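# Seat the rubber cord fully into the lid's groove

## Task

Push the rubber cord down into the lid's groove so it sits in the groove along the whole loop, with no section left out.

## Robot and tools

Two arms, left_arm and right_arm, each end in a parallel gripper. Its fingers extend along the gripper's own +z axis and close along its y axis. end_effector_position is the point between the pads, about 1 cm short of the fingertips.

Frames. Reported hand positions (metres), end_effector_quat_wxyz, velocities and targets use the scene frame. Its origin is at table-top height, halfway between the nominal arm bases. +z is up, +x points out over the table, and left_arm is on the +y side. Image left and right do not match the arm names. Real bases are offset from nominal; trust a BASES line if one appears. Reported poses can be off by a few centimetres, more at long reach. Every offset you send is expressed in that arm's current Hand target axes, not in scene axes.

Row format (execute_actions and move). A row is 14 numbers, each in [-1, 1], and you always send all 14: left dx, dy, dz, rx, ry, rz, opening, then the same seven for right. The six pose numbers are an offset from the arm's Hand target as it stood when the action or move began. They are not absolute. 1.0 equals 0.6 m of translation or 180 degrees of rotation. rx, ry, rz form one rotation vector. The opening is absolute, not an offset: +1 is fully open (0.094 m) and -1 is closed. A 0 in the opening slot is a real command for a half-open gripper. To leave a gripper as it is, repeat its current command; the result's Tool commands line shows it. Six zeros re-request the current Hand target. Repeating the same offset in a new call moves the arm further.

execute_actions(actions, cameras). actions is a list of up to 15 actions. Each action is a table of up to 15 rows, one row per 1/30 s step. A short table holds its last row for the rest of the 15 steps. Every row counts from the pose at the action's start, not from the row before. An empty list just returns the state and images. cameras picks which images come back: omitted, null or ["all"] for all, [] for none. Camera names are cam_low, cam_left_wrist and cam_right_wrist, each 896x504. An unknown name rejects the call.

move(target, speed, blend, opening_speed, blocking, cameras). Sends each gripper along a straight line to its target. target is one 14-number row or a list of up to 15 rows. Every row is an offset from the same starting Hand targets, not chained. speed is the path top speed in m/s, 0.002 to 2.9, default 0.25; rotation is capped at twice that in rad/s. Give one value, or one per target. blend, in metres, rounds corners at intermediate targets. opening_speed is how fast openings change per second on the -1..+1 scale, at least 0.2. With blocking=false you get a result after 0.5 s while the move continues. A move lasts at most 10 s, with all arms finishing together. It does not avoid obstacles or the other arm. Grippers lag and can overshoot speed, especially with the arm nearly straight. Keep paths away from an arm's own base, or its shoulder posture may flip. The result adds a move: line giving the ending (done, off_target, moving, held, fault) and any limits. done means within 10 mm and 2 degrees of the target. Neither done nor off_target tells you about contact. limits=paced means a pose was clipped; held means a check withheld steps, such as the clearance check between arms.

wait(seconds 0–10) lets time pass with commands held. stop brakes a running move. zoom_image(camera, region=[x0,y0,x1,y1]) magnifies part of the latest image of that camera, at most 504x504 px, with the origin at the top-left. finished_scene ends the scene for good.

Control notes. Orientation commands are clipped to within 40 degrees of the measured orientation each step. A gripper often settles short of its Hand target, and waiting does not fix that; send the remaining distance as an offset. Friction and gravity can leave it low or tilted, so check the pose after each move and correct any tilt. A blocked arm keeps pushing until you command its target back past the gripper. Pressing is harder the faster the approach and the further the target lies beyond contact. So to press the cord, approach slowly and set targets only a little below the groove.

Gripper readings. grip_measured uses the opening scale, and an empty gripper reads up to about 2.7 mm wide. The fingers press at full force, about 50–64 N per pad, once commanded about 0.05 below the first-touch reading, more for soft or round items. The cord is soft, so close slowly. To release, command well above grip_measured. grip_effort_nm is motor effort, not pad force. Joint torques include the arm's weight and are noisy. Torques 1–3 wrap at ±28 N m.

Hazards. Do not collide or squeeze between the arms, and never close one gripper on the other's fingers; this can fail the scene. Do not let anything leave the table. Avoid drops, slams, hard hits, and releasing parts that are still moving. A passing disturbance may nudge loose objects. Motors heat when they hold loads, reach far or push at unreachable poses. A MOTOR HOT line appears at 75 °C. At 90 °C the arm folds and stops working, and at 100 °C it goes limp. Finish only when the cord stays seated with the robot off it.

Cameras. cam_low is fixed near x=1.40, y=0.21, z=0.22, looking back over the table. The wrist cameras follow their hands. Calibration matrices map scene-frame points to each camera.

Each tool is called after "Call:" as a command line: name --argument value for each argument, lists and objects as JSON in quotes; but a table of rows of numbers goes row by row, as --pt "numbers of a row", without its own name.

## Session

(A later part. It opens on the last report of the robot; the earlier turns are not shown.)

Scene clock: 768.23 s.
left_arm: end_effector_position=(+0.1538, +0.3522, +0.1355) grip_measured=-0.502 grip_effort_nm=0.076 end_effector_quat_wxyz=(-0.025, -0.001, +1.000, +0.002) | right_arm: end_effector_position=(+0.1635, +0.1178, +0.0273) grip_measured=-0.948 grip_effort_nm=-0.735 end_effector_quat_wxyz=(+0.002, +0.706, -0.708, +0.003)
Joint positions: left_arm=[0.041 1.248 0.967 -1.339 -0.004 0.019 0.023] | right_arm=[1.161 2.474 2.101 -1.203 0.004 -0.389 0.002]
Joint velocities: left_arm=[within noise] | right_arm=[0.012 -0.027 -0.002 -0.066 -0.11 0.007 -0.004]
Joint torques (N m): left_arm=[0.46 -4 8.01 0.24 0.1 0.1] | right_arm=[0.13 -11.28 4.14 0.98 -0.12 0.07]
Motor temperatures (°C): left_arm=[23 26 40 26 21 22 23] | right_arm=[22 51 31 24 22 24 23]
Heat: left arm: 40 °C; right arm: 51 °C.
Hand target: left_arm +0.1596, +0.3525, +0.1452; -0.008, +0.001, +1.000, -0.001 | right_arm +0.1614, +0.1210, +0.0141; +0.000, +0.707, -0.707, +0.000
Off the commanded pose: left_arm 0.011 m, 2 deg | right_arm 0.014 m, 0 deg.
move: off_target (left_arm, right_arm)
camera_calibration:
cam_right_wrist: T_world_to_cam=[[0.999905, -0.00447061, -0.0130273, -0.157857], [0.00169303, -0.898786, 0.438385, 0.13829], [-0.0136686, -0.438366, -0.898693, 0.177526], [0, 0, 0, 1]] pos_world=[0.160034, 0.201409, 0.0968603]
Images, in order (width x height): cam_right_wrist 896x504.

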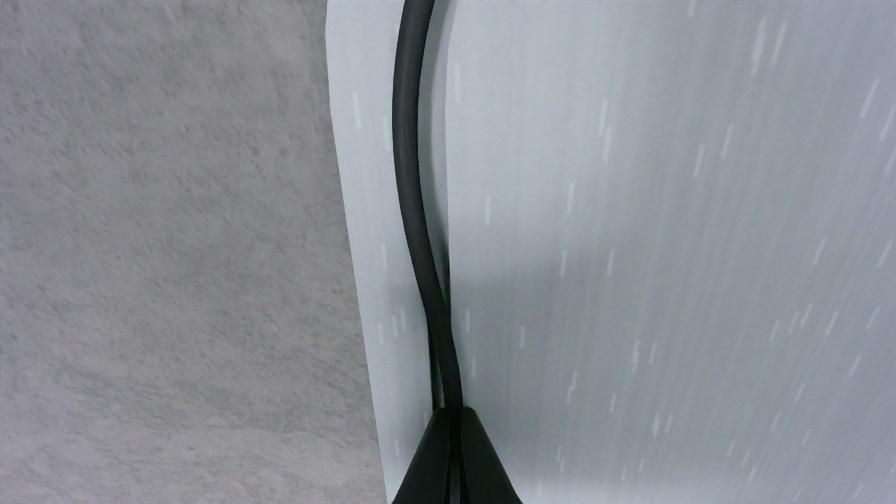

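Call:
move --pt "0 0 0 0 0 0 -0.5 0 0.0063 -0.045 0 0 0 -0.95" --pt "0 0 0 0 0 0 -0.5 0 0.0055 0.0 0 0 0 -0.95" --speed 0.04 --cameras '["cam_right_wrist"]'

Call:
zoom_image --camera "cam_right_wrist" --region '[360, 250, 560, 504]'

Scene clock: 774.57 s.
left_arm: end_effector_position=(+0.1538, +0.3522, +0.1355) grip_measured=-0.502 grip_effort_nm=0.076 end_effector_quat_wxyz=(-0.025, -0.001, +1.000, +0.002) | right_arm: end_effector_position=(+0.1608, +0.1174, +0.0271) grip_measured=-0.948 grip_effort_nm=-0.462 end_effector_quat_wxyz=(+0.002, +0.708, -0.706, +0.003)
Joint positions: left_arm=[0.041 1.248 0.967 -1.339 -0.004 0.019 0.023] | right_arm=[1.166 2.469 2.09 -1.199 0.004 -0.388 0.002]
Joint velocities: left_arm=[within noise] | right_arm=[-0.012 0.002 -0.007 0.007 0.022 -0.007 0.007]
Joint torques (N m): left_arm=[0.44 -3.97 7.86 0.29 0.09 0.19] | right_arm=[0.1 -11.32 4.04 0.99 -0.11 0.11]
Motor temperatures (°C): left_arm=[23 26 40 26 21 22 23] | right_arm=[22 50 31 24 22 24 23]
Heat: left arm: 40 °C; right arm: 50 °C.
Hand target: left_arm +0.1596, +0.3525, +0.1452; -0.008, +0.001, +1.000, -0.001 | right_arm +0.1581, +0.1211, +0.0140; +0.000, +0.707, -0.707, +0.000
Off the commanded pose: left_arm 0.011 m, 2 deg | right_arm 0.014 m, 0 deg.
move: off_target (left_arm, right_arm)
camera_calibration:
cam_right_wrist: T_world_to_cam=[[0.99991, 0.000121585, -0.0134149, -0.155744], [0.00600398, -0.898282, 0.439378, 0.137142], [-0.011997, -0.439419, -0.898202, 0.177028], [0, 0, 0, 1]] pos_world=[0.157031, 0.201, 0.0966602]
Images, in order (width x height): cam_right_wrist 896x504.

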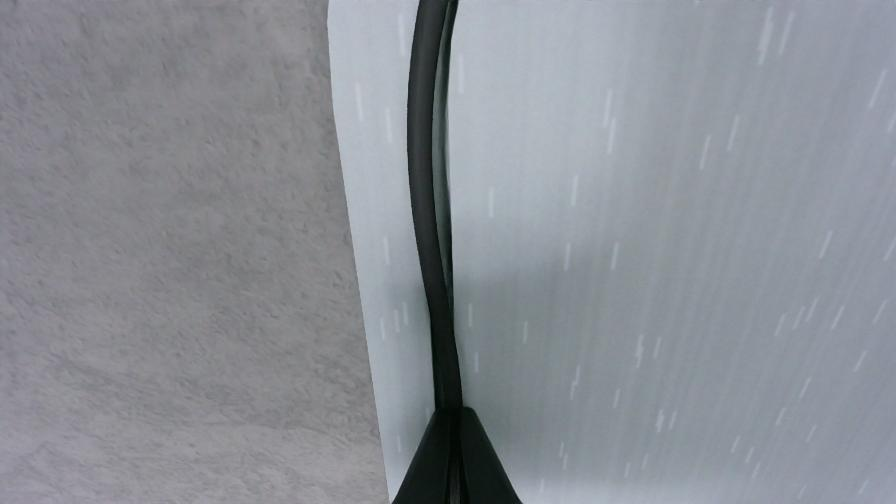

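Scaled by 1.984 from the camera's 896x504 image, which has a finer 1280x720 frame.

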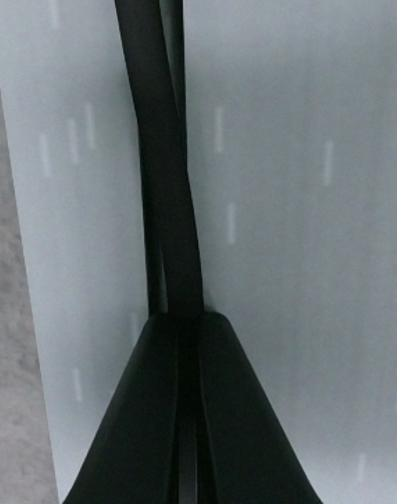

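Call:
move --pt "0 0 0 0 0 0 -0.5 0 0.0053 -0.07 0 0 0 -0.95" --pt "0 0 0 0 0 0 -0.5 0 0.0038 -0.015 0 0 0 -0.95" --speed 0.05 --cameras '["cam_right_wrist"]'

Call:
zoom_image --camera "cam_right_wrist" --region '[360, 250, 560, 504]'

Scene clock: 788.30 s.
left_arm: end_effector_position=(+0.1538, +0.3522, +0.1355) grip_measured=-0.502 grip_effort_nm=0.076 end_effector_quat_wxyz=(-0.025, -0.001, +1.000, +0.002) | right_arm: end_effector_position=(+0.1584, +0.1168, +0.0270) grip_measured=-0.948 grip_effort_nm=-0.427 end_effector_quat_wxyz=(+0.005, +0.708, -0.706, +0.005)
Joint positions: left_arm=[0.041 1.248 0.967 -1.339 -0.004 0.019 0.023] | right_arm=[1.17 2.468 2.088 -1.203 0.005 -0.384 0.002]
Joint velocities: left_arm=[within noise] | right_arm=[0.002 0.012 0.007 0.11 0.051 -0.022 0.009]
Joint torques (N m): left_arm=[0.46 -4.19 7.9 0.23 0.11 0.15] | right_arm=[0.21 -12.16 5.42 0.73 -0.11 0.1]
Motor temperatures (°C): left_arm=[23 26 40 26 21 22 23] | right_arm=[22 48 30 24 22 24 23]
Heat: left arm: 40 °C; right arm: 48 °C.
Hand target: left_arm +0.1596, +0.3525, +0.1452; -0.008, +0.001, +1.000, -0.001 | right_arm +0.1558, +0.1211, +0.0230; +0.000, +0.707, -0.707, +0.000
Off the commanded pose: left_arm 0.011 m, 2 deg | right_arm 0.006 m, 1 deg.
move: off_target (left_arm)
camera_calibration:
cam_right_wrist: T_world_to_cam=[[0.999892, -0.000355539, -0.0146663, -0.153238], [0.00619549, -0.895954, 0.444104, 0.136304], [-0.0132982, -0.444147, -0.895855, 0.177304], [0, 0, 0, 1]] pos_world=[0.154735, 0.200817, 0.096058]
Images, in order (width x height): cam_right_wrist 896x504.

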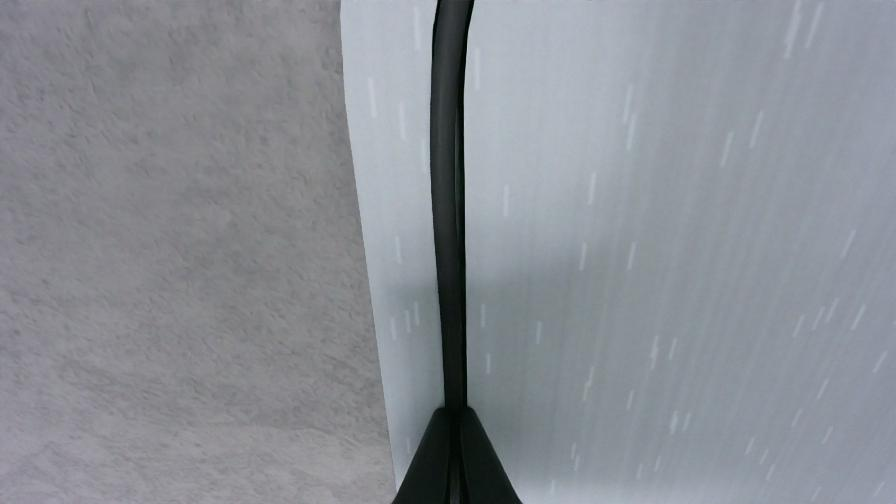

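Scaled by 1.984 from the camera's 896x504 image, which has a finer 1280x720 frame.

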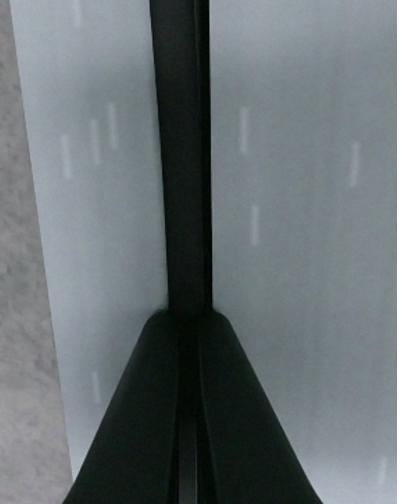

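Call:
move --pt "0 0 0 0 0 0 -0.5 0 -0.002 0.018 0 0 0 -0.95" --pt "0 0 0 0 0 0 -0.5 0 -0.002 0.018 0 0 0 -0.75" --speed 0.04 --cameras '["cam_right_wrist"]'

Call:
move --pt "0 0 0 0 0 0 -0.5 0 0 -0.1 0 0 0 -0.75" --speed 0.1 --cameras '["cam_right_wrist","cam_left_wrist"]'

Scene clock: 793.43 s.
left_arm: end_effector_position=(+0.1538, +0.3522, +0.1355) grip_measured=-0.502 grip_effort_nm=0.081 end_effector_quat_wxyz=(-0.025, -0.001, +1.000, +0.002) | right_arm: end_effector_position=(+0.1573, +0.1161, +0.0260) grip_measured=-0.753 grip_effort_nm=0.154 end_effector_quat_wxyz=(+0.006, +0.708, -0.706, +0.004)
Joint positions: left_arm=[0.041 1.248 0.967 -1.339 -0.004 0.019 0.023] | right_arm=[1.171 2.466 2.079 -1.199 0.002 -0.384 0.012]
Joint velocities: within noise
Joint torques (N m): left_arm=[0.34 -4.1 7.98 0.22 0.08 0.15] | right_arm=[-0.06 -11.06 4.29 1.05 -0.1 0.1]
Motor temperatures (°C): left_arm=[23 26 40 26 21 22 23] | right_arm=[22 48 30 24 22 24 23]
Heat: left arm: 40 °C; right arm: 48 °C.
Hand target: left_arm +0.1596, +0.3525, +0.1452; -0.008, +0.001, +1.000, -0.001 | right_arm +0.1570, +0.1210, +0.0122; +0.000, +0.707, -0.707, +0.000
Off the commanded pose: left_arm 0.011 m, 2 deg | right_arm 0.015 m, 1 deg.
move: off_target (left_arm, right_arm); target 2's new opening was sent with right_arm's hand 0.014 m and 1 deg from that target
camera_calibration:
cam_right_wrist: T_world_to_cam=[[0.999834, -0.0000194282, -0.0182002, -0.152085], [0.00807559, -0.895697, 0.444592, 0.135736], [-0.0163105, -0.444665, -0.895548, 0.176631], [0, 0, 0, 1]] pos_world=[0.153844, 0.200117, 0.0950661]
Images, in order (width x height): cam_right_wrist 896x504.

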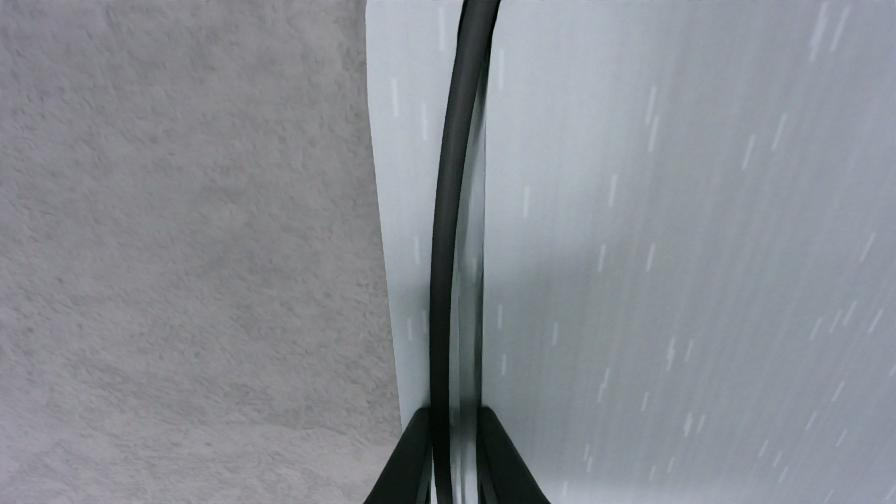

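Scene clock: 794.77 s.
left_arm: end_effector_position=(+0.1538, +0.3522, +0.1355) grip_measured=-0.502 grip_effort_nm=0.081 end_effector_quat_wxyz=(-0.025, -0.001, +1.000, +0.002) | right_arm: end_effector_position=(+0.1579, +0.1176, +0.0618) grip_measured=-0.753 grip_effort_nm=0.144 end_effector_quat_wxyz=(+0.008, +0.708, -0.706, +0.004)
Joint positions: left_arm=[0.041 1.248 0.967 -1.339 -0.004 0.019 0.023] | right_arm=[1.171 2.465 2.221 -1.345 0.002 -0.384 0.012]
Joint velocities: within noise
Joint torques (N m): left_arm=[0.53 -4.12 7.98 0.21 0.07 0.19] | right_arm=[-0.12 -13.34 8.13 0.24 -0.09 0.09]
Motor temperatures (°C): left_arm=[23 26 40 26 21 22 23] | right_arm=[22 49 30 24 22 24 23]
Heat: left arm: 40 °C; right arm: 49 °C.
Hand target: left_arm +0.1596, +0.3525, +0.1452; -0.008, +0.001, +1.000, -0.001 | right_arm +0.1570, +0.1210, +0.0723; +0.000, +0.707, -0.707, +0.000
Off the commanded pose: left_arm 0.011 m, 2 deg | right_arm 0.011 m, 1 deg.
move: off_target (left_arm, right_arm)
camera_calibration:
cam_left_wrist: T_world_to_cam=[[-0.0251898, -0.99968, 0.00240085, 0.357231], [-0.880059, 0.0233147, 0.474291, 0.109261], [-0.474195, 0.00983442, -0.880365, 0.288746], [0, 0, 0, 1]] pos_world=[0.242077, 0.351729, 0.201523]
cam_right_wrist: T_world_to_cam=[[0.999805, -0.000102071, -0.0197643, -0.151918], [0.008766, -0.893963, 0.448056, 0.120571], [-0.0177143, -0.448142, -0.893787, 0.209884], [0, 0, 0, 1]] pos_world=[0.154549, 0.201828, 0.130566]
Images, in order (width x height): cam_left_wrist 896x504, cam_right_wrist 896x504.

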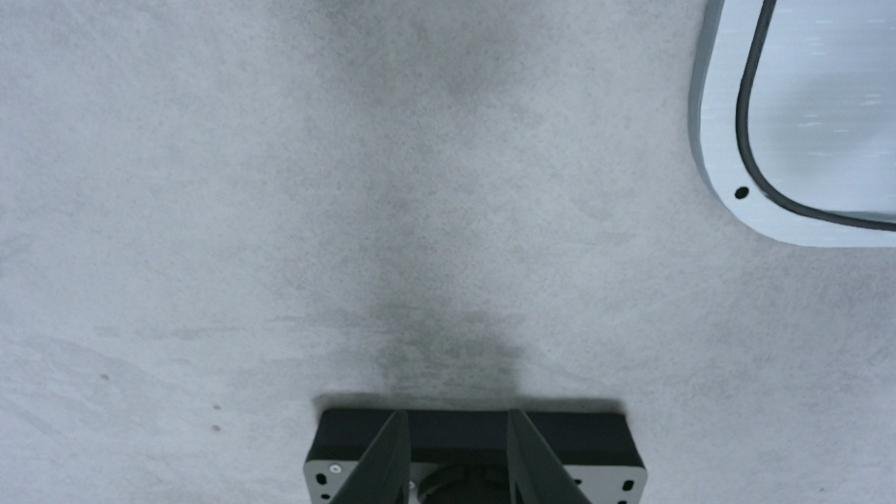

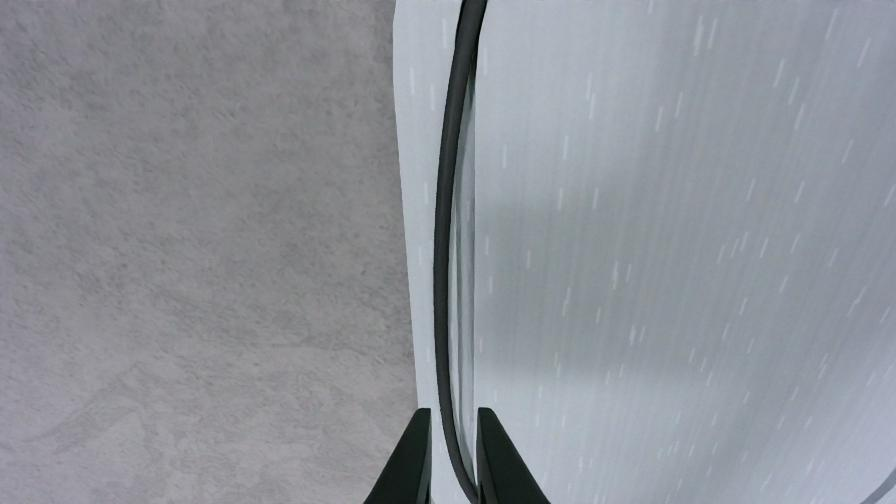

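Call:
move --pt "0 0 0 0 0 0 -0.5 0 -0.012 0 0 0 0 -0.6" --pt "0 0 0 0 0 0 -0.5 0 -0.009 0.077 0 0 0 -0.6" --speed 0.06 --cameras '["cam_right_wrist"]'

Scene clock: 806.70 s.
left_arm: end_effector_position=(+0.1538, +0.3522, +0.1355) grip_measured=-0.502 grip_effort_nm=0.081 end_effector_quat_wxyz=(-0.025, -0.001, +1.000, +0.002) | right_arm: end_effector_position=(+0.1598, +0.1223, +0.0342) grip_measured=-0.603 grip_effort_nm=0.144 end_effector_quat_wxyz=(-0.004, +0.708, -0.706, -0.001)
Joint positions: left_arm=[0.041 1.248 0.967 -1.339 -0.004 0.019 0.023] | right_arm=[1.171 2.465 2.111 -1.208 0.002 -0.384 0.019]
Joint velocities: within noise
Joint torques (N m): left_arm=[0.34 -4.15 8.06 0.23 0.12 0.14] | right_arm=[-0.88 -11.1 5.97 0.57 -0.07 0.01]
Motor temperatures (°C): left_arm=[23 26 41 26 21 22 23] | right_arm=[22 52 31 24 22 24 23]
Heat: left arm: 41 °C; right arm: 52 °C.
Hand target: left_arm +0.1596, +0.3525, +0.1452; -0.008, +0.001, +1.000, -0.001 | right_arm +0.1623, +0.1210, +0.0261; +0.000, +0.708, -0.707, +0.000
Off the commanded pose: left_arm 0.011 m, 2 deg | right_arm 0.009 m, 1 deg.
move: off_target (left_arm)
camera_calibration:
cam_right_wrist: T_world_to_cam=[[0.999955, 0.00030741, -0.00952079, -0.154776], [0.00432708, -0.905069, 0.425244, 0.140098], [-0.00848624, -0.425266, -0.905029, 0.183437], [0, 0, 0, 1]] pos_world=[0.15572, 0.204855, 0.104966]
Images, in order (width x height): cam_right_wrist 896x504.

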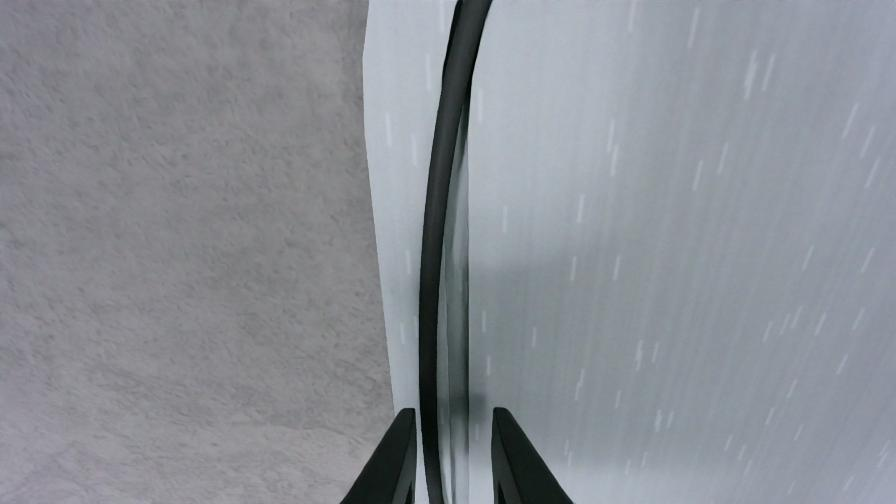

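Call:
move --pt "0 0 0 0 0 0 -0.5 0 0 0.012 0 0 0 -0.6" --pt "0 0 0 0 0 0 -0.5 0 0 0.012 0 0 0 -0.95" --speed 0.05 --cameras '["cam_right_wrist"]'

Call:
zoom_image --camera "cam_right_wrist" --region '[360, 250, 560, 504]'

Scene clock: 812.87 s.
left_arm: end_effector_position=(+0.1538, +0.3522, +0.1355) grip_measured=-0.502 grip_effort_nm=0.085 end_effector_quat_wxyz=(-0.025, -0.001, +1.000, +0.002) | right_arm: end_effector_position=(+0.1600, +0.1228, +0.0276) grip_measured=-0.949 grip_effort_nm=-0.579 end_effector_quat_wxyz=(-0.005, +0.708, -0.706, -0.001)
Joint positions: left_arm=[0.041 1.248 0.967 -1.339 -0.004 0.019 0.023] | right_arm=[1.171 2.47 2.093 -1.183 0.002 -0.384 0.002]
Joint velocities: left_arm=[within noise] | right_arm=[-0.002 0.007 -0.012 0.007 -0.007 0.022 0.012]
Joint torques (N m): left_arm=[0.44 -3.97 7.99 0.24 0.08 0.2] | right_arm=[-0.95 -11.04 5.89 0.58 -0.09 0]
Motor temperatures (°C): left_arm=[23 26 41 26 21 22 23] | right_arm=[22 52 31 24 22 24 23]
Heat: left arm: 41 °C; right arm: 52 °C.
Hand target: left_arm +0.1596, +0.3525, +0.1452; -0.008, +0.001, +1.000, -0.001 | right_arm +0.1624, +0.1211, +0.0189; +0.000, +0.708, -0.707, +0.000
Off the commanded pose: left_arm 0.011 m, 2 deg | right_arm 0.009 m, 1 deg.
move: off_target (left_arm)
camera_calibration:
cam_right_wrist: T_world_to_cam=[[0.999961, 0.00031096, -0.00884949, -0.155103], [0.00403105, -0.90581, 0.423666, 0.14344], [-0.00788421, -0.423685, -0.905775, 0.177427], [0, 0, 0, 1]] pos_world=[0.155918, 0.20515, 0.0985659]
Images, in order (width x height): cam_right_wrist 896x504.

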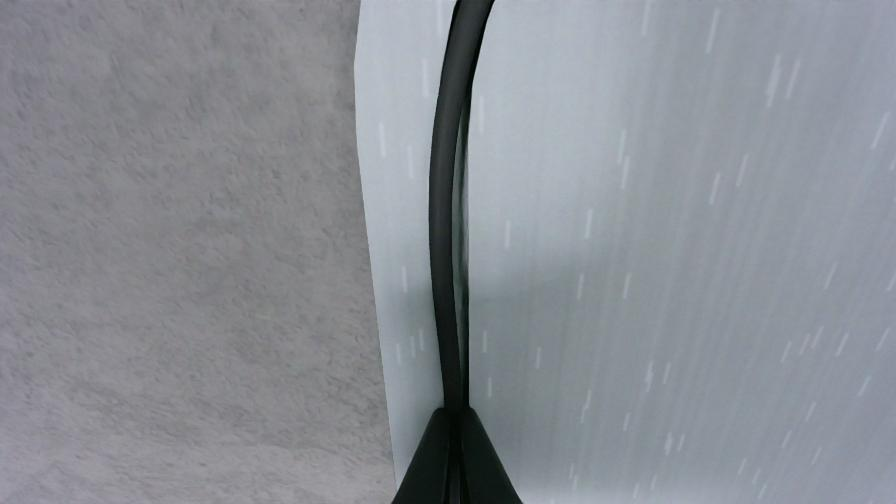

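Scaled by 1.984 from the camera's 896x504 image, which has a finer 1280x720 frame.

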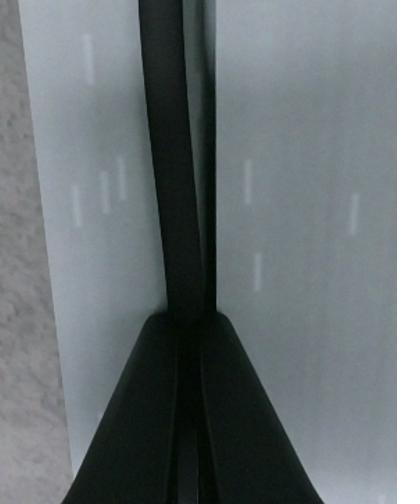

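Call:
move --pt "0 0 0 0 0 0 -0.5 0 0 0.011 0 0 0 -0.95" --speed 0.03 --cameras '["cam_right_wrist"]'

Call:
zoom_image --camera "cam_right_wrist" --region '[360, 250, 560, 504]'

Call:
move --pt "0 0 0 0 0 0 -0.5 0 0 0 0 0 0 -0.75" --speed 0.03 --cameras '["cam_right_wrist"]'

Call:
zoom_image --camera "cam_right_wrist" --region '[360, 250, 560, 504]'

Scene clock: 820.67 s.
left_arm: end_effector_position=(+0.1538, +0.3522, +0.1355) grip_measured=-0.502 grip_effort_nm=0.081 end_effector_quat_wxyz=(-0.025, -0.001, +1.000, +0.002) | right_arm: end_effector_position=(+0.1601, +0.1230, +0.0266) grip_measured=-0.946 grip_effort_nm=-0.540 end_effector_quat_wxyz=(-0.006, +0.708, -0.706, -0.002)
Joint positions: left_arm=[0.041 1.248 0.967 -1.339 -0.004 0.019 0.023] | right_arm=[1.171 2.47 2.09 -1.178 0.002 -0.384 0.003]
Joint velocities: left_arm=[within noise] | right_arm=[0.002 -0.017 -0.007 -0.066 -0.007 0.022 0.006]
Joint torques (N m): left_arm=[0.4 -4.29 8.14 0.26 0.15 0.16] | right_arm=[-0.92 -10.65 4.82 0.78 -0.09 0.01]
Motor temperatures (°C): left_arm=[23 26 41 25 21 22 23] | right_arm=[22 50 31 24 22 24 23]
Heat: left arm: 41 °C; right arm: 50 °C.
Hand target: left_arm +0.1596, +0.3525, +0.1452; -0.008, +0.001, +1.000, -0.001 | right_arm +0.1623, +0.1210, +0.0122; +0.000, +0.708, -0.707, +0.000
Off the commanded pose: left_arm 0.011 m, 2 deg | right_arm 0.015 m, 1 deg.
move: off_target (left_arm, right_arm)
camera_calibration:
cam_right_wrist: T_world_to_cam=[[0.999965, 0.000311571, -0.00840209, -0.155154], [0.00383368, -0.906283, 0.422654, 0.144136], [-0.00748298, -0.422671, -0.906252, 0.176429], [0, 0, 0, 1]] pos_world=[0.155916, 0.205247, 0.0976659]
Images, in order (width x height): cam_right_wrist 896x504.

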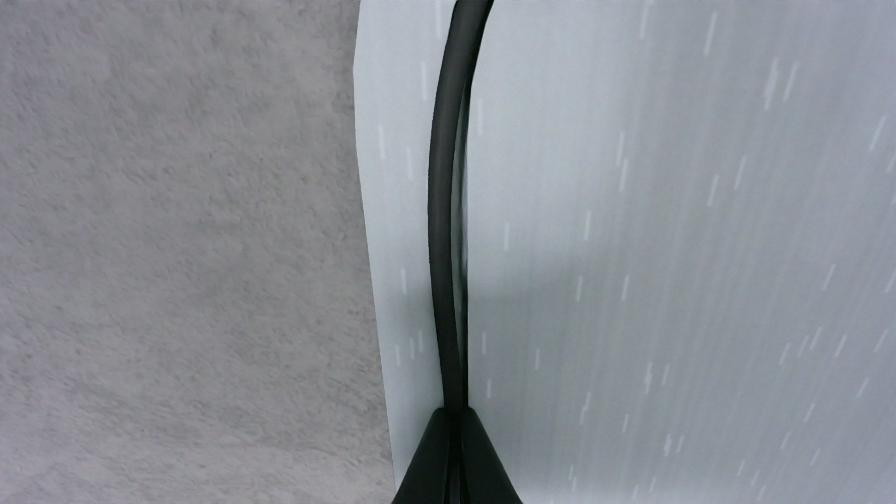

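Scaled by 1.984 from the camera's 896x504 image, which has a finer 1280x720 frame.

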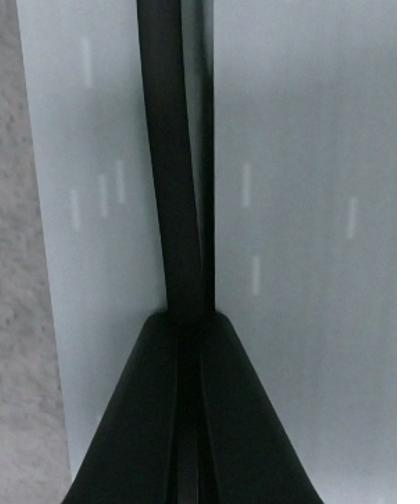

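Scene clock: 821.37 s.
left_arm: end_effector_position=(+0.1538, +0.3522, +0.1355) grip_measured=-0.502 grip_effort_nm=0.081 end_effector_quat_wxyz=(-0.025, -0.001, +1.000, +0.002) | right_arm: end_effector_position=(+0.1579, +0.1231, +0.0264) grip_measured=-0.753 grip_effort_nm=0.164 end_effector_quat_wxyz=(-0.002, +0.708, -0.706, -0.006)
Joint positions: left_arm=[0.041 1.248 0.967 -1.339 -0.004 0.019 0.023] | right_arm=[1.171 2.47 2.089 -1.18 -0.01 -0.384 0.012]
Joint velocities: within noise
Joint torques (N m): left_arm=[0.42 -4.07 8.2 0.26 0.11 0.2] | right_arm=[-0.91 -10.63 4.89 0.8 0.01 0.02]
Motor temperatures (°C): left_arm=[23 26 41 25 21 22 23] | right_arm=[22 50 31 24 22 24 23]
Heat: left arm: 41 °C; right arm: 50 °C.
Hand target: left_arm +0.1596, +0.3525, +0.1452; -0.008, +0.001, +1.000, -0.001 | right_arm +0.1623, +0.1211, +0.0122; +0.000, +0.707, -0.707, +0.000
Off the commanded pose: left_arm 0.011 m, 2 deg | right_arm 0.015 m, 1 deg.
move: off_target (left_arm, right_arm)
camera_calibration:
cam_right_wrist: T_world_to_cam=[[0.999805, 0.000846772, -0.0197059, -0.152667], [0.0090673, -0.906983, 0.421069, 0.143613], [-0.0175163, -0.421166, -0.906814, 0.177738], [0, 0, 0, 1]] pos_world=[0.154448, 0.205241, 0.0976953]
Images, in order (width x height): cam_right_wrist 896x504.

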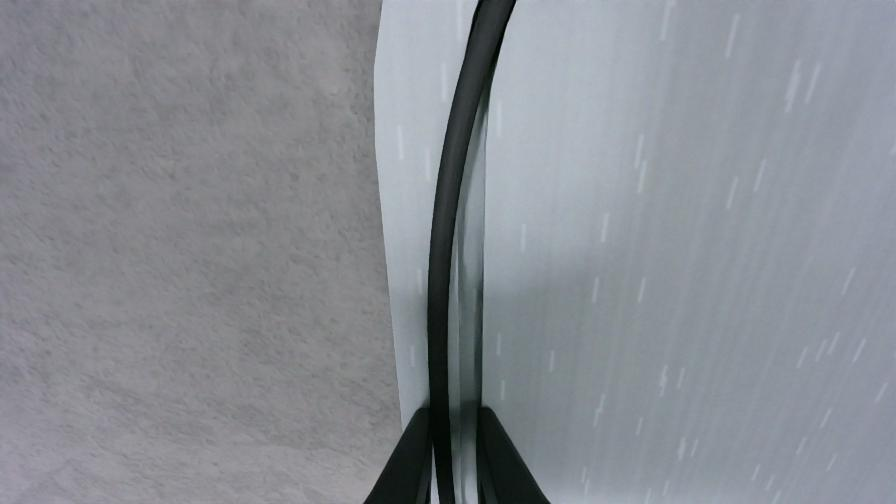

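Scaled by 1.984 from the camera's 896x504 image, which has a finer 1280x720 frame.

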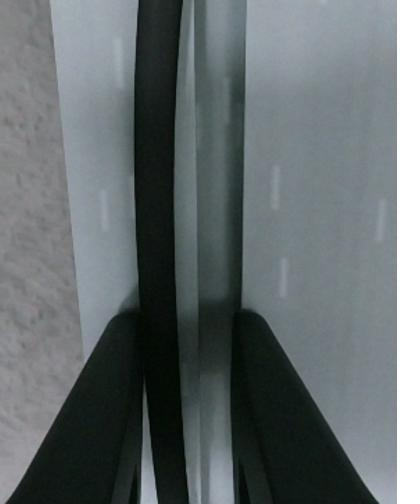

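Call:
move --pt "0 0 0 0 0 0 -0.5 0 -0.006 -0.02 0 0 0 -0.6" --pt "0 0 0 0 0 0 -0.5 0 -0.006 0.003 0 0 0 -0.95" --speed 0.05 --cameras '["cam_right_wrist"]'

Call:
zoom_image --camera "cam_right_wrist" --region '[360, 250, 560, 504]'

Scene clock: 829.50 s.
left_arm: end_effector_position=(+0.1538, +0.3522, +0.1355) grip_measured=-0.502 grip_effort_nm=0.085 end_effector_quat_wxyz=(-0.025, -0.001, +1.000, +0.002) | right_arm: end_effector_position=(+0.1622, +0.1231, +0.0270) grip_measured=-0.949 grip_effort_nm=-0.574 end_effector_quat_wxyz=(-0.006, +0.707, -0.708, -0.006)
Joint positions: left_arm=[0.041 1.248 0.967 -1.339 -0.004 0.019 0.023] | right_arm=[1.164 2.47 2.092 -1.177 -0.006 -0.387 0.002]
Joint velocities: left_arm=[within noise] | right_arm=[-0.002 -0.022 -0.007 -0.007 -0.022 0.007 0.01]
Joint torques (N m): left_arm=[0.51 -4.15 8.1 0.27 0.09 0.15] | right_arm=[-0.85 -9.95 5.04 0.79 -0.03 -0.04]
Motor temperatures (°C): left_arm=[23 26 41 25 21 22 23] | right_arm=[22 49 31 24 22 24 23]
Heat: left arm: 41 °C; right arm: 49 °C.
Hand target: left_arm +0.1596, +0.3525, +0.1452; -0.008, +0.001, +1.000, -0.001 | right_arm +0.1660, +0.1210, +0.0104; +0.000, +0.707, -0.707, +0.000
Off the commanded pose: left_arm 0.011 m, 2 deg | right_arm 0.017 m, 1 deg.
move: off_target (left_arm, right_arm); target 2's new opening was sent with right_arm's hand 0.018 m and 1 deg from that target
camera_calibration:
cam_right_wrist: T_world_to_cam=[[0.999889, -0.00336463, -0.0144947, -0.156701], [0.00298699, -0.908888, 0.41703, 0.144769], [-0.0145772, -0.417028, -0.908777, 0.177416], [0, 0, 0, 1]] pos_world=[0.158837, 0.205039, 0.0985867]
Images, in order (width x height): cam_right_wrist 896x504.

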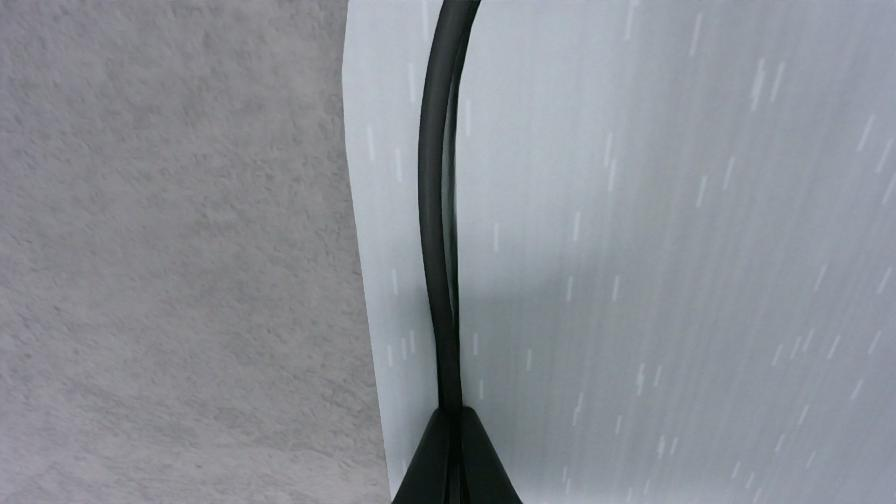

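Scaled by 1.984 from the camera's 896x504 image, which has a finer 1280x720 frame.

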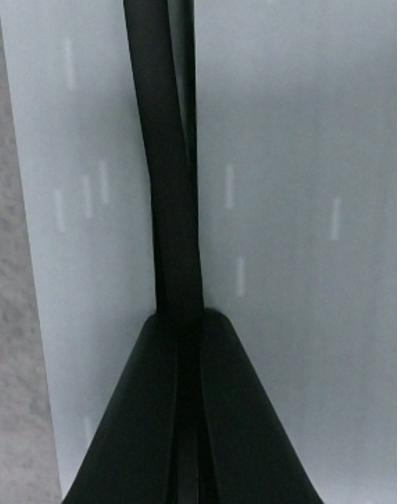

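Call:
move --pt "0 0 0 0 0 0 -0.5 0 0.008 0.0 0 0 0 -0.95" --speed 0.01 --cameras '["cam_right_wrist"]'

Call:
zoom_image --camera "cam_right_wrist" --region '[360, 250, 560, 504]'

Scene clock: 834.00 s.
left_arm: end_effector_position=(+0.1538, +0.3522, +0.1355) grip_measured=-0.502 grip_effort_nm=0.081 end_effector_quat_wxyz=(-0.025, -0.001, +1.000, +0.002) | right_arm: end_effector_position=(+0.1621, +0.1229, +0.0262) grip_measured=-0.949 grip_effort_nm=-0.857 end_effector_quat_wxyz=(-0.006, +0.707, -0.708, -0.006)
Joint positions: left_arm=[0.041 1.248 0.967 -1.339 -0.004 0.019 0.023] | right_arm=[1.164 2.47 2.088 -1.174 -0.006 -0.387 0.002]
Joint velocities: left_arm=[within noise] | right_arm=[0.012 -0.022 0.007 -0.022 0.037 0.007 -0.004]
Joint torques (N m): left_arm=[0.5 -4.07 7.92 0.26 0.07 0.16] | right_arm=[-0.13 -10.66 4.22 0.84 -0.04 0.06]
Motor temperatures (°C): left_arm=[23 26 41 25 21 22 23] | right_arm=[22 49 31 24 22 24 23]
Heat: left arm: 41 °C; right arm: 49 °C.
Hand target: left_arm +0.1596, +0.3525, +0.1452; -0.008, +0.001, +1.000, -0.001 | right_arm +0.1612, +0.1210, +0.0104; +0.000, +0.707, -0.707, +0.000
Off the commanded pose: left_arm 0.011 m, 2 deg | right_arm 0.016 m, 1 deg.
move: off_target (left_arm, right_arm)
camera_calibration:
cam_right_wrist: T_world_to_cam=[[0.999884, -0.00332031, -0.014849, -0.15659], [0.003185, -0.908608, 0.417638, 0.144726], [-0.0148786, -0.417637, -0.908492, 0.176617], [0, 0, 0, 1]] pos_world=[0.158738, 0.204741, 0.097687]
Images, in order (width x height): cam_right_wrist 896x504.

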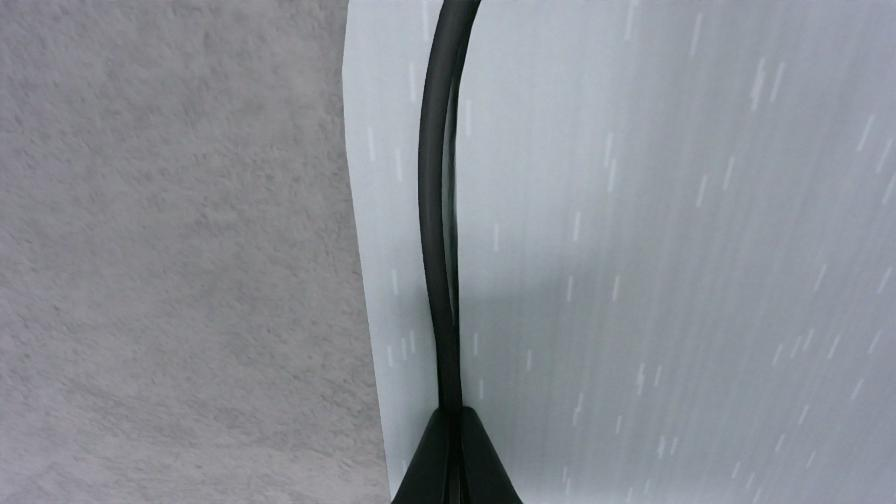

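Scaled by 1.984 from the camera's 896x504 image, which has a finer 1280x720 frame.

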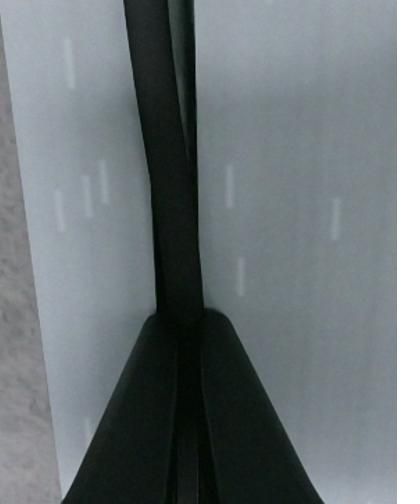

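Call:
move --pt "0 0 0 0 0 0 -0.5 0 0.004 -0.035 0 0 0 -0.95" --pt "0 0 0 0 0 0 -0.5 0 0.005 -0.018 0 0 0 -0.95" --speed 0.03 --cameras '["cam_right_wrist"]'

Call:
zoom_image --camera "cam_right_wrist" --region '[360, 250, 560, 504]'

Scene clock: 841.80 s.
left_arm: end_effector_position=(+0.1538, +0.3522, +0.1355) grip_measured=-0.502 grip_effort_nm=0.071 end_effector_quat_wxyz=(-0.025, -0.001, +1.000, +0.002) | right_arm: end_effector_position=(+0.1621, +0.1229, +0.0272) grip_measured=-0.950 grip_effort_nm=-0.867 end_effector_quat_wxyz=(-0.005, +0.707, -0.708, -0.006)
Joint positions: left_arm=[0.041 1.248 0.967 -1.339 -0.004 0.019 0.023] | right_arm=[1.164 2.47 2.093 -1.179 -0.006 -0.387 0.002]
Joint velocities: within noise
Joint torques (N m): left_arm=[0.59 -4.11 8.09 0.23 0.09 0.17] | right_arm=[0.27 -11.95 5.29 0.53 -0.03 0.1]
Motor temperatures (°C): left_arm=[23 26 42 25 21 22 23] | right_arm=[22 49 31 24 22 24 23]
Heat: left arm: 42 °C; right arm: 49 °C.
Hand target: left_arm +0.1596, +0.3525, +0.1452; -0.008, +0.001, +1.000, -0.001 | right_arm +0.1582, +0.1211, +0.0212; +0.000, +0.707, -0.707, +0.000
Off the commanded pose: left_arm 0.011 m, 2 deg | right_arm 0.007 m, 1 deg.
move: off_target (left_arm)
camera_calibration:
cam_right_wrist: T_world_to_cam=[[0.999883, -0.00336851, -0.0149379, -0.156556], [0.00318439, -0.908439, 0.418005, 0.144329], [-0.0149782, -0.418004, -0.908322, 0.177642], [0, 0, 0, 1]] pos_world=[0.158739, 0.204842, 0.0986868]
Images, in order (width x height): cam_right_wrist 896x504.

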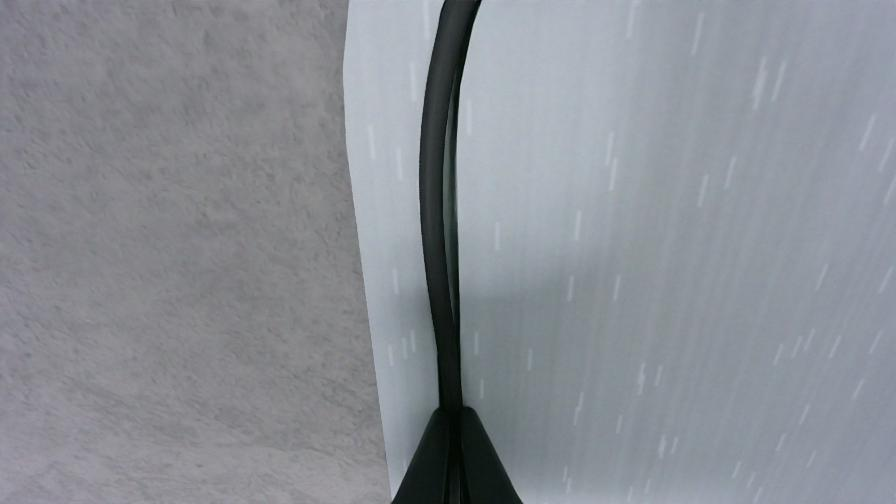

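Scaled by 1.984 from the camera's 896x504 image, which has a finer 1280x720 frame.

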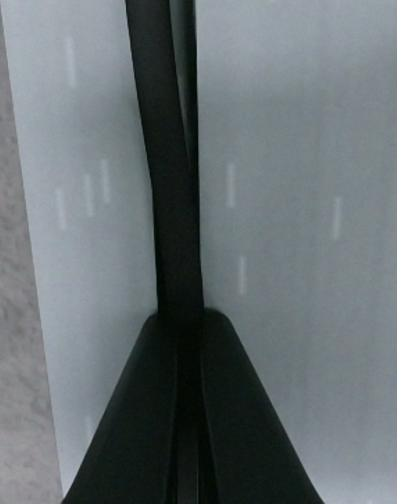

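Call:
move --pt "0 0 0 0 0 0 -0.5 0 0.004 -0.002 0 0 0 -0.95" --speed 0.03 --cameras '["cam_right_wrist"]'

Call:
zoom_image --camera "cam_right_wrist" --region '[360, 250, 560, 504]'

Scene clock: 846.73 s.
left_arm: end_effector_position=(+0.1538, +0.3522, +0.1355) grip_measured=-0.502 grip_effort_nm=0.081 end_effector_quat_wxyz=(-0.025, -0.001, +1.000, +0.002) | right_arm: end_effector_position=(+0.1599, +0.1237, +0.0269) grip_measured=-0.946 grip_effort_nm=-0.540 end_effector_quat_wxyz=(-0.005, +0.708, -0.706, -0.006)
Joint positions: left_arm=[0.041 1.248 0.967 -1.339 -0.004 0.019 0.023] | right_arm=[1.169 2.47 2.091 -1.178 -0.006 -0.385 0.003]
Joint velocities: within noise
Joint torques (N m): left_arm=[0.4 -4.14 7.9 0.28 0.08 0.17] | right_arm=[0.28 -12.34 5.07 0.53 -0.01 0.14]
Motor temperatures (°C): left_arm=[23 26 42 25 21 22 23] | right_arm=[22 49 31 24 22 24 24]
Heat: left arm: 42 °C; right arm: 49 °C.
Hand target: left_arm +0.1596, +0.3525, +0.1452; -0.008, +0.001, +1.000, -0.001 | right_arm +0.1558, +0.1211, +0.0224; +0.000, +0.708, -0.707, +0.000
Off the commanded pose: left_arm 0.011 m, 2 deg | right_arm 0.007 m, 1 deg.
move: off_target (left_arm)
camera_calibration:
cam_right_wrist: T_world_to_cam=[[0.999886, 0.0000750961, -0.0151175, -0.154746], [0.00639283, -0.908279, 0.418316, 0.144618], [-0.0136995, -0.418365, -0.908176, 0.177523], [0, 0, 0, 1]] pos_world=[0.156236, 0.205634, 0.0983869]
Images, in order (width x height): cam_right_wrist 896x504.

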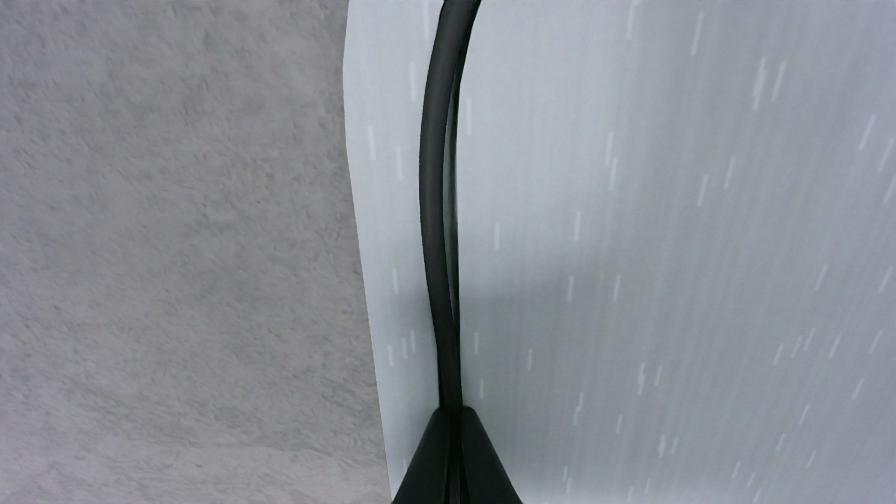

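Scaled by 1.984 from the camera's 896x504 image, which has a finer 1280x720 frame.

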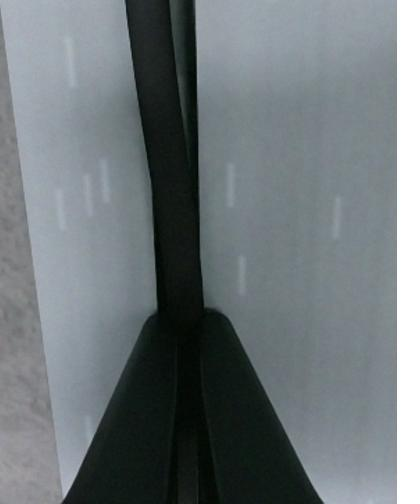

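Call:
move --pt "0 0 0 0 0 0 -0.5 0 -0.006 0.016 0 0 0 -0.95" --pt "0 0 0 0 0 0 -0.5 0 -0.006 0.016 0 0 0 -0.9" --speed 0.03 --cameras '["cam_right_wrist"]'

Call:
zoom_image --camera "cam_right_wrist" --region '[360, 250, 560, 504]'

Scene clock: 862.23 s.
left_arm: end_effector_position=(+0.1537, +0.3521, +0.1355) grip_measured=-0.502 grip_effort_nm=0.076 end_effector_quat_wxyz=(-0.025, -0.001, +1.000, +0.002) | right_arm: end_effector_position=(+0.1599, +0.1237, +0.0263) grip_measured=-0.901 grip_effort_nm=0.046 end_effector_quat_wxyz=(-0.005, +0.708, -0.707, -0.006)
Joint positions: left_arm=[0.041 1.248 0.967 -1.339 -0.004 0.019 0.023] | right_arm=[1.169 2.47 2.089 -1.175 -0.006 -0.385 0.005]
Joint velocities: within noise
Joint torques (N m): left_arm=[0.43 -4.04 7.83 0.23 0.11 0.18] | right_arm=[-0.31 -11.14 4.25 0.76 -0.01 0.07]
Motor temperatures (°C): left_arm=[23 26 42 25 21 22 23] | right_arm=[22 50 30 24 22 24 24]
Heat: left arm: 42 °C; right arm: 50 °C.
Hand target: left_arm +0.1595, +0.3525, +0.1452; -0.008, +0.001, +1.000, -0.001 | right_arm +0.1594, +0.1211, +0.0129; +0.000, +0.707, -0.707, +0.000
Off the commanded pose: left_arm 0.011 m, 2 deg | right_arm 0.014 m, 1 deg.
move: off_target (left_arm, right_arm); target 2's new opening was sent with right_arm's hand 0.014 m and 1 deg from that target
camera_calibration:
cam_right_wrist: T_world_to_cam=[[0.999888, -0.00028179, -0.0149477, -0.154699], [0.00599273, -0.90843, 0.417995, 0.144994], [-0.0136967, -0.418038, -0.908327, 0.176925], [0, 0, 0, 1]] pos_world=[0.156236, 0.205634, 0.0977869]
Images, in order (width x height): cam_right_wrist 896x504.

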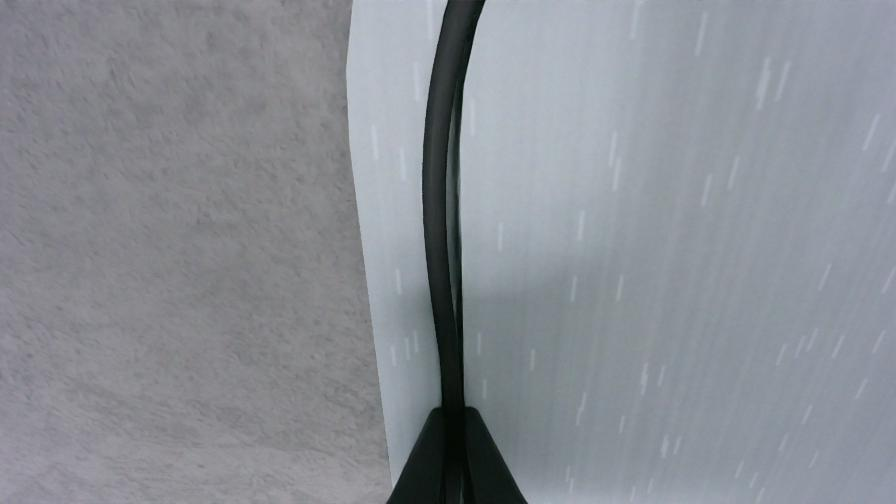

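Scaled by 1.984 from the camera's 896x504 image, which has a finer 1280x720 frame.

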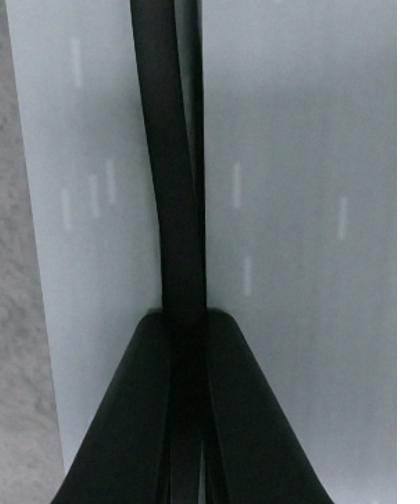

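Call:
move --pt "0 0 0 0 0 0 -0.5 0 -0.002 -0.025 0 0 0 -0.9" --speed 0.03 --cameras '["cam_right_wrist"]'

Call:
zoom_image --camera "cam_right_wrist" --region '[360, 250, 560, 504]'

Scene clock: 866.33 s.
left_arm: end_effector_position=(+0.1537, +0.3521, +0.1355) grip_measured=-0.502 grip_effort_nm=0.081 end_effector_quat_wxyz=(-0.025, -0.001, +1.000, +0.002) | right_arm: end_effector_position=(+0.1598, +0.1234, +0.0270) grip_measured=-0.901 grip_effort_nm=0.046 end_effector_quat_wxyz=(-0.005, +0.708, -0.707, -0.005)
Joint positions: left_arm=[0.041 1.248 0.967 -1.339 -0.004 0.019 0.023] | right_arm=[1.169 2.47 2.092 -1.18 -0.006 -0.385 0.005]
Joint velocities: within noise
Joint torques (N m): left_arm=[0.42 -4.03 7.88 0.23 0.11 0.16] | right_arm=[-0.46 -12.04 7.38 0.25 0 0.06]
Motor temperatures (°C): left_arm=[23 26 42 25 21 22 23] | right_arm=[22 50 30 24 22 24 24]
Heat: left arm: 42 °C; right arm: 50 °C.
Hand target: left_arm +0.1595, +0.3525, +0.1452; -0.008, +0.001, +1.000, -0.001 | right_arm +0.1606, +0.1210, +0.0278; +0.000, +0.707, -0.707, +0.000
Off the commanded pose: left_arm 0.011 m, 2 deg | right_arm 0.003 m, 1 deg.
move: off_target (left_arm)
camera_calibration:
cam_right_wrist: T_world_to_cam=[[0.99988, -0.000334392, -0.0154849, -0.154526], [0.00618985, -0.907831, 0.419291, 0.144284], [-0.0141979, -0.419336, -0.90772, 0.177672], [0, 0, 0, 1]] pos_world=[0.156137, 0.205438, 0.0983868]
Images, in order (width x height): cam_right_wrist 896x504.

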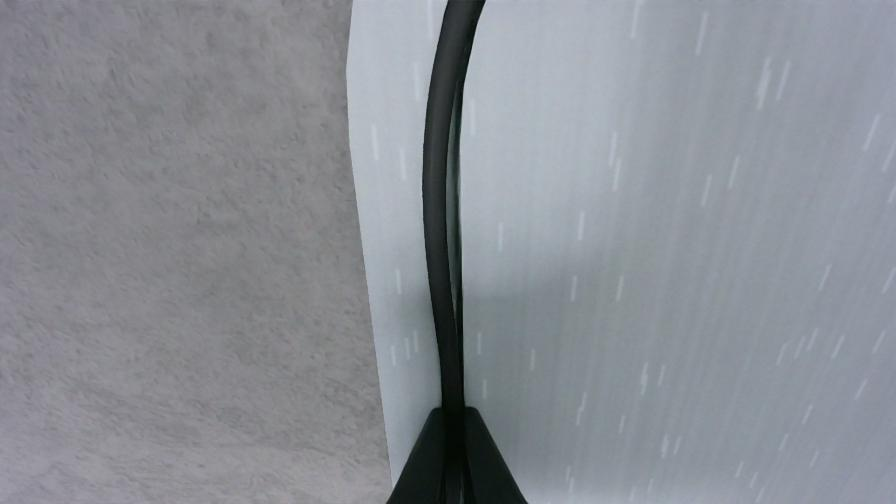

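Scaled by 1.984 from the camera's 896x504 image, which has a finer 1280x720 frame.

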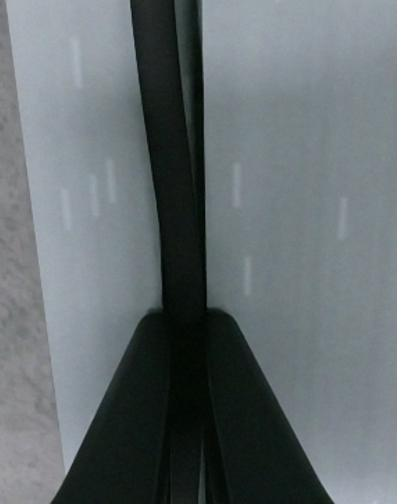

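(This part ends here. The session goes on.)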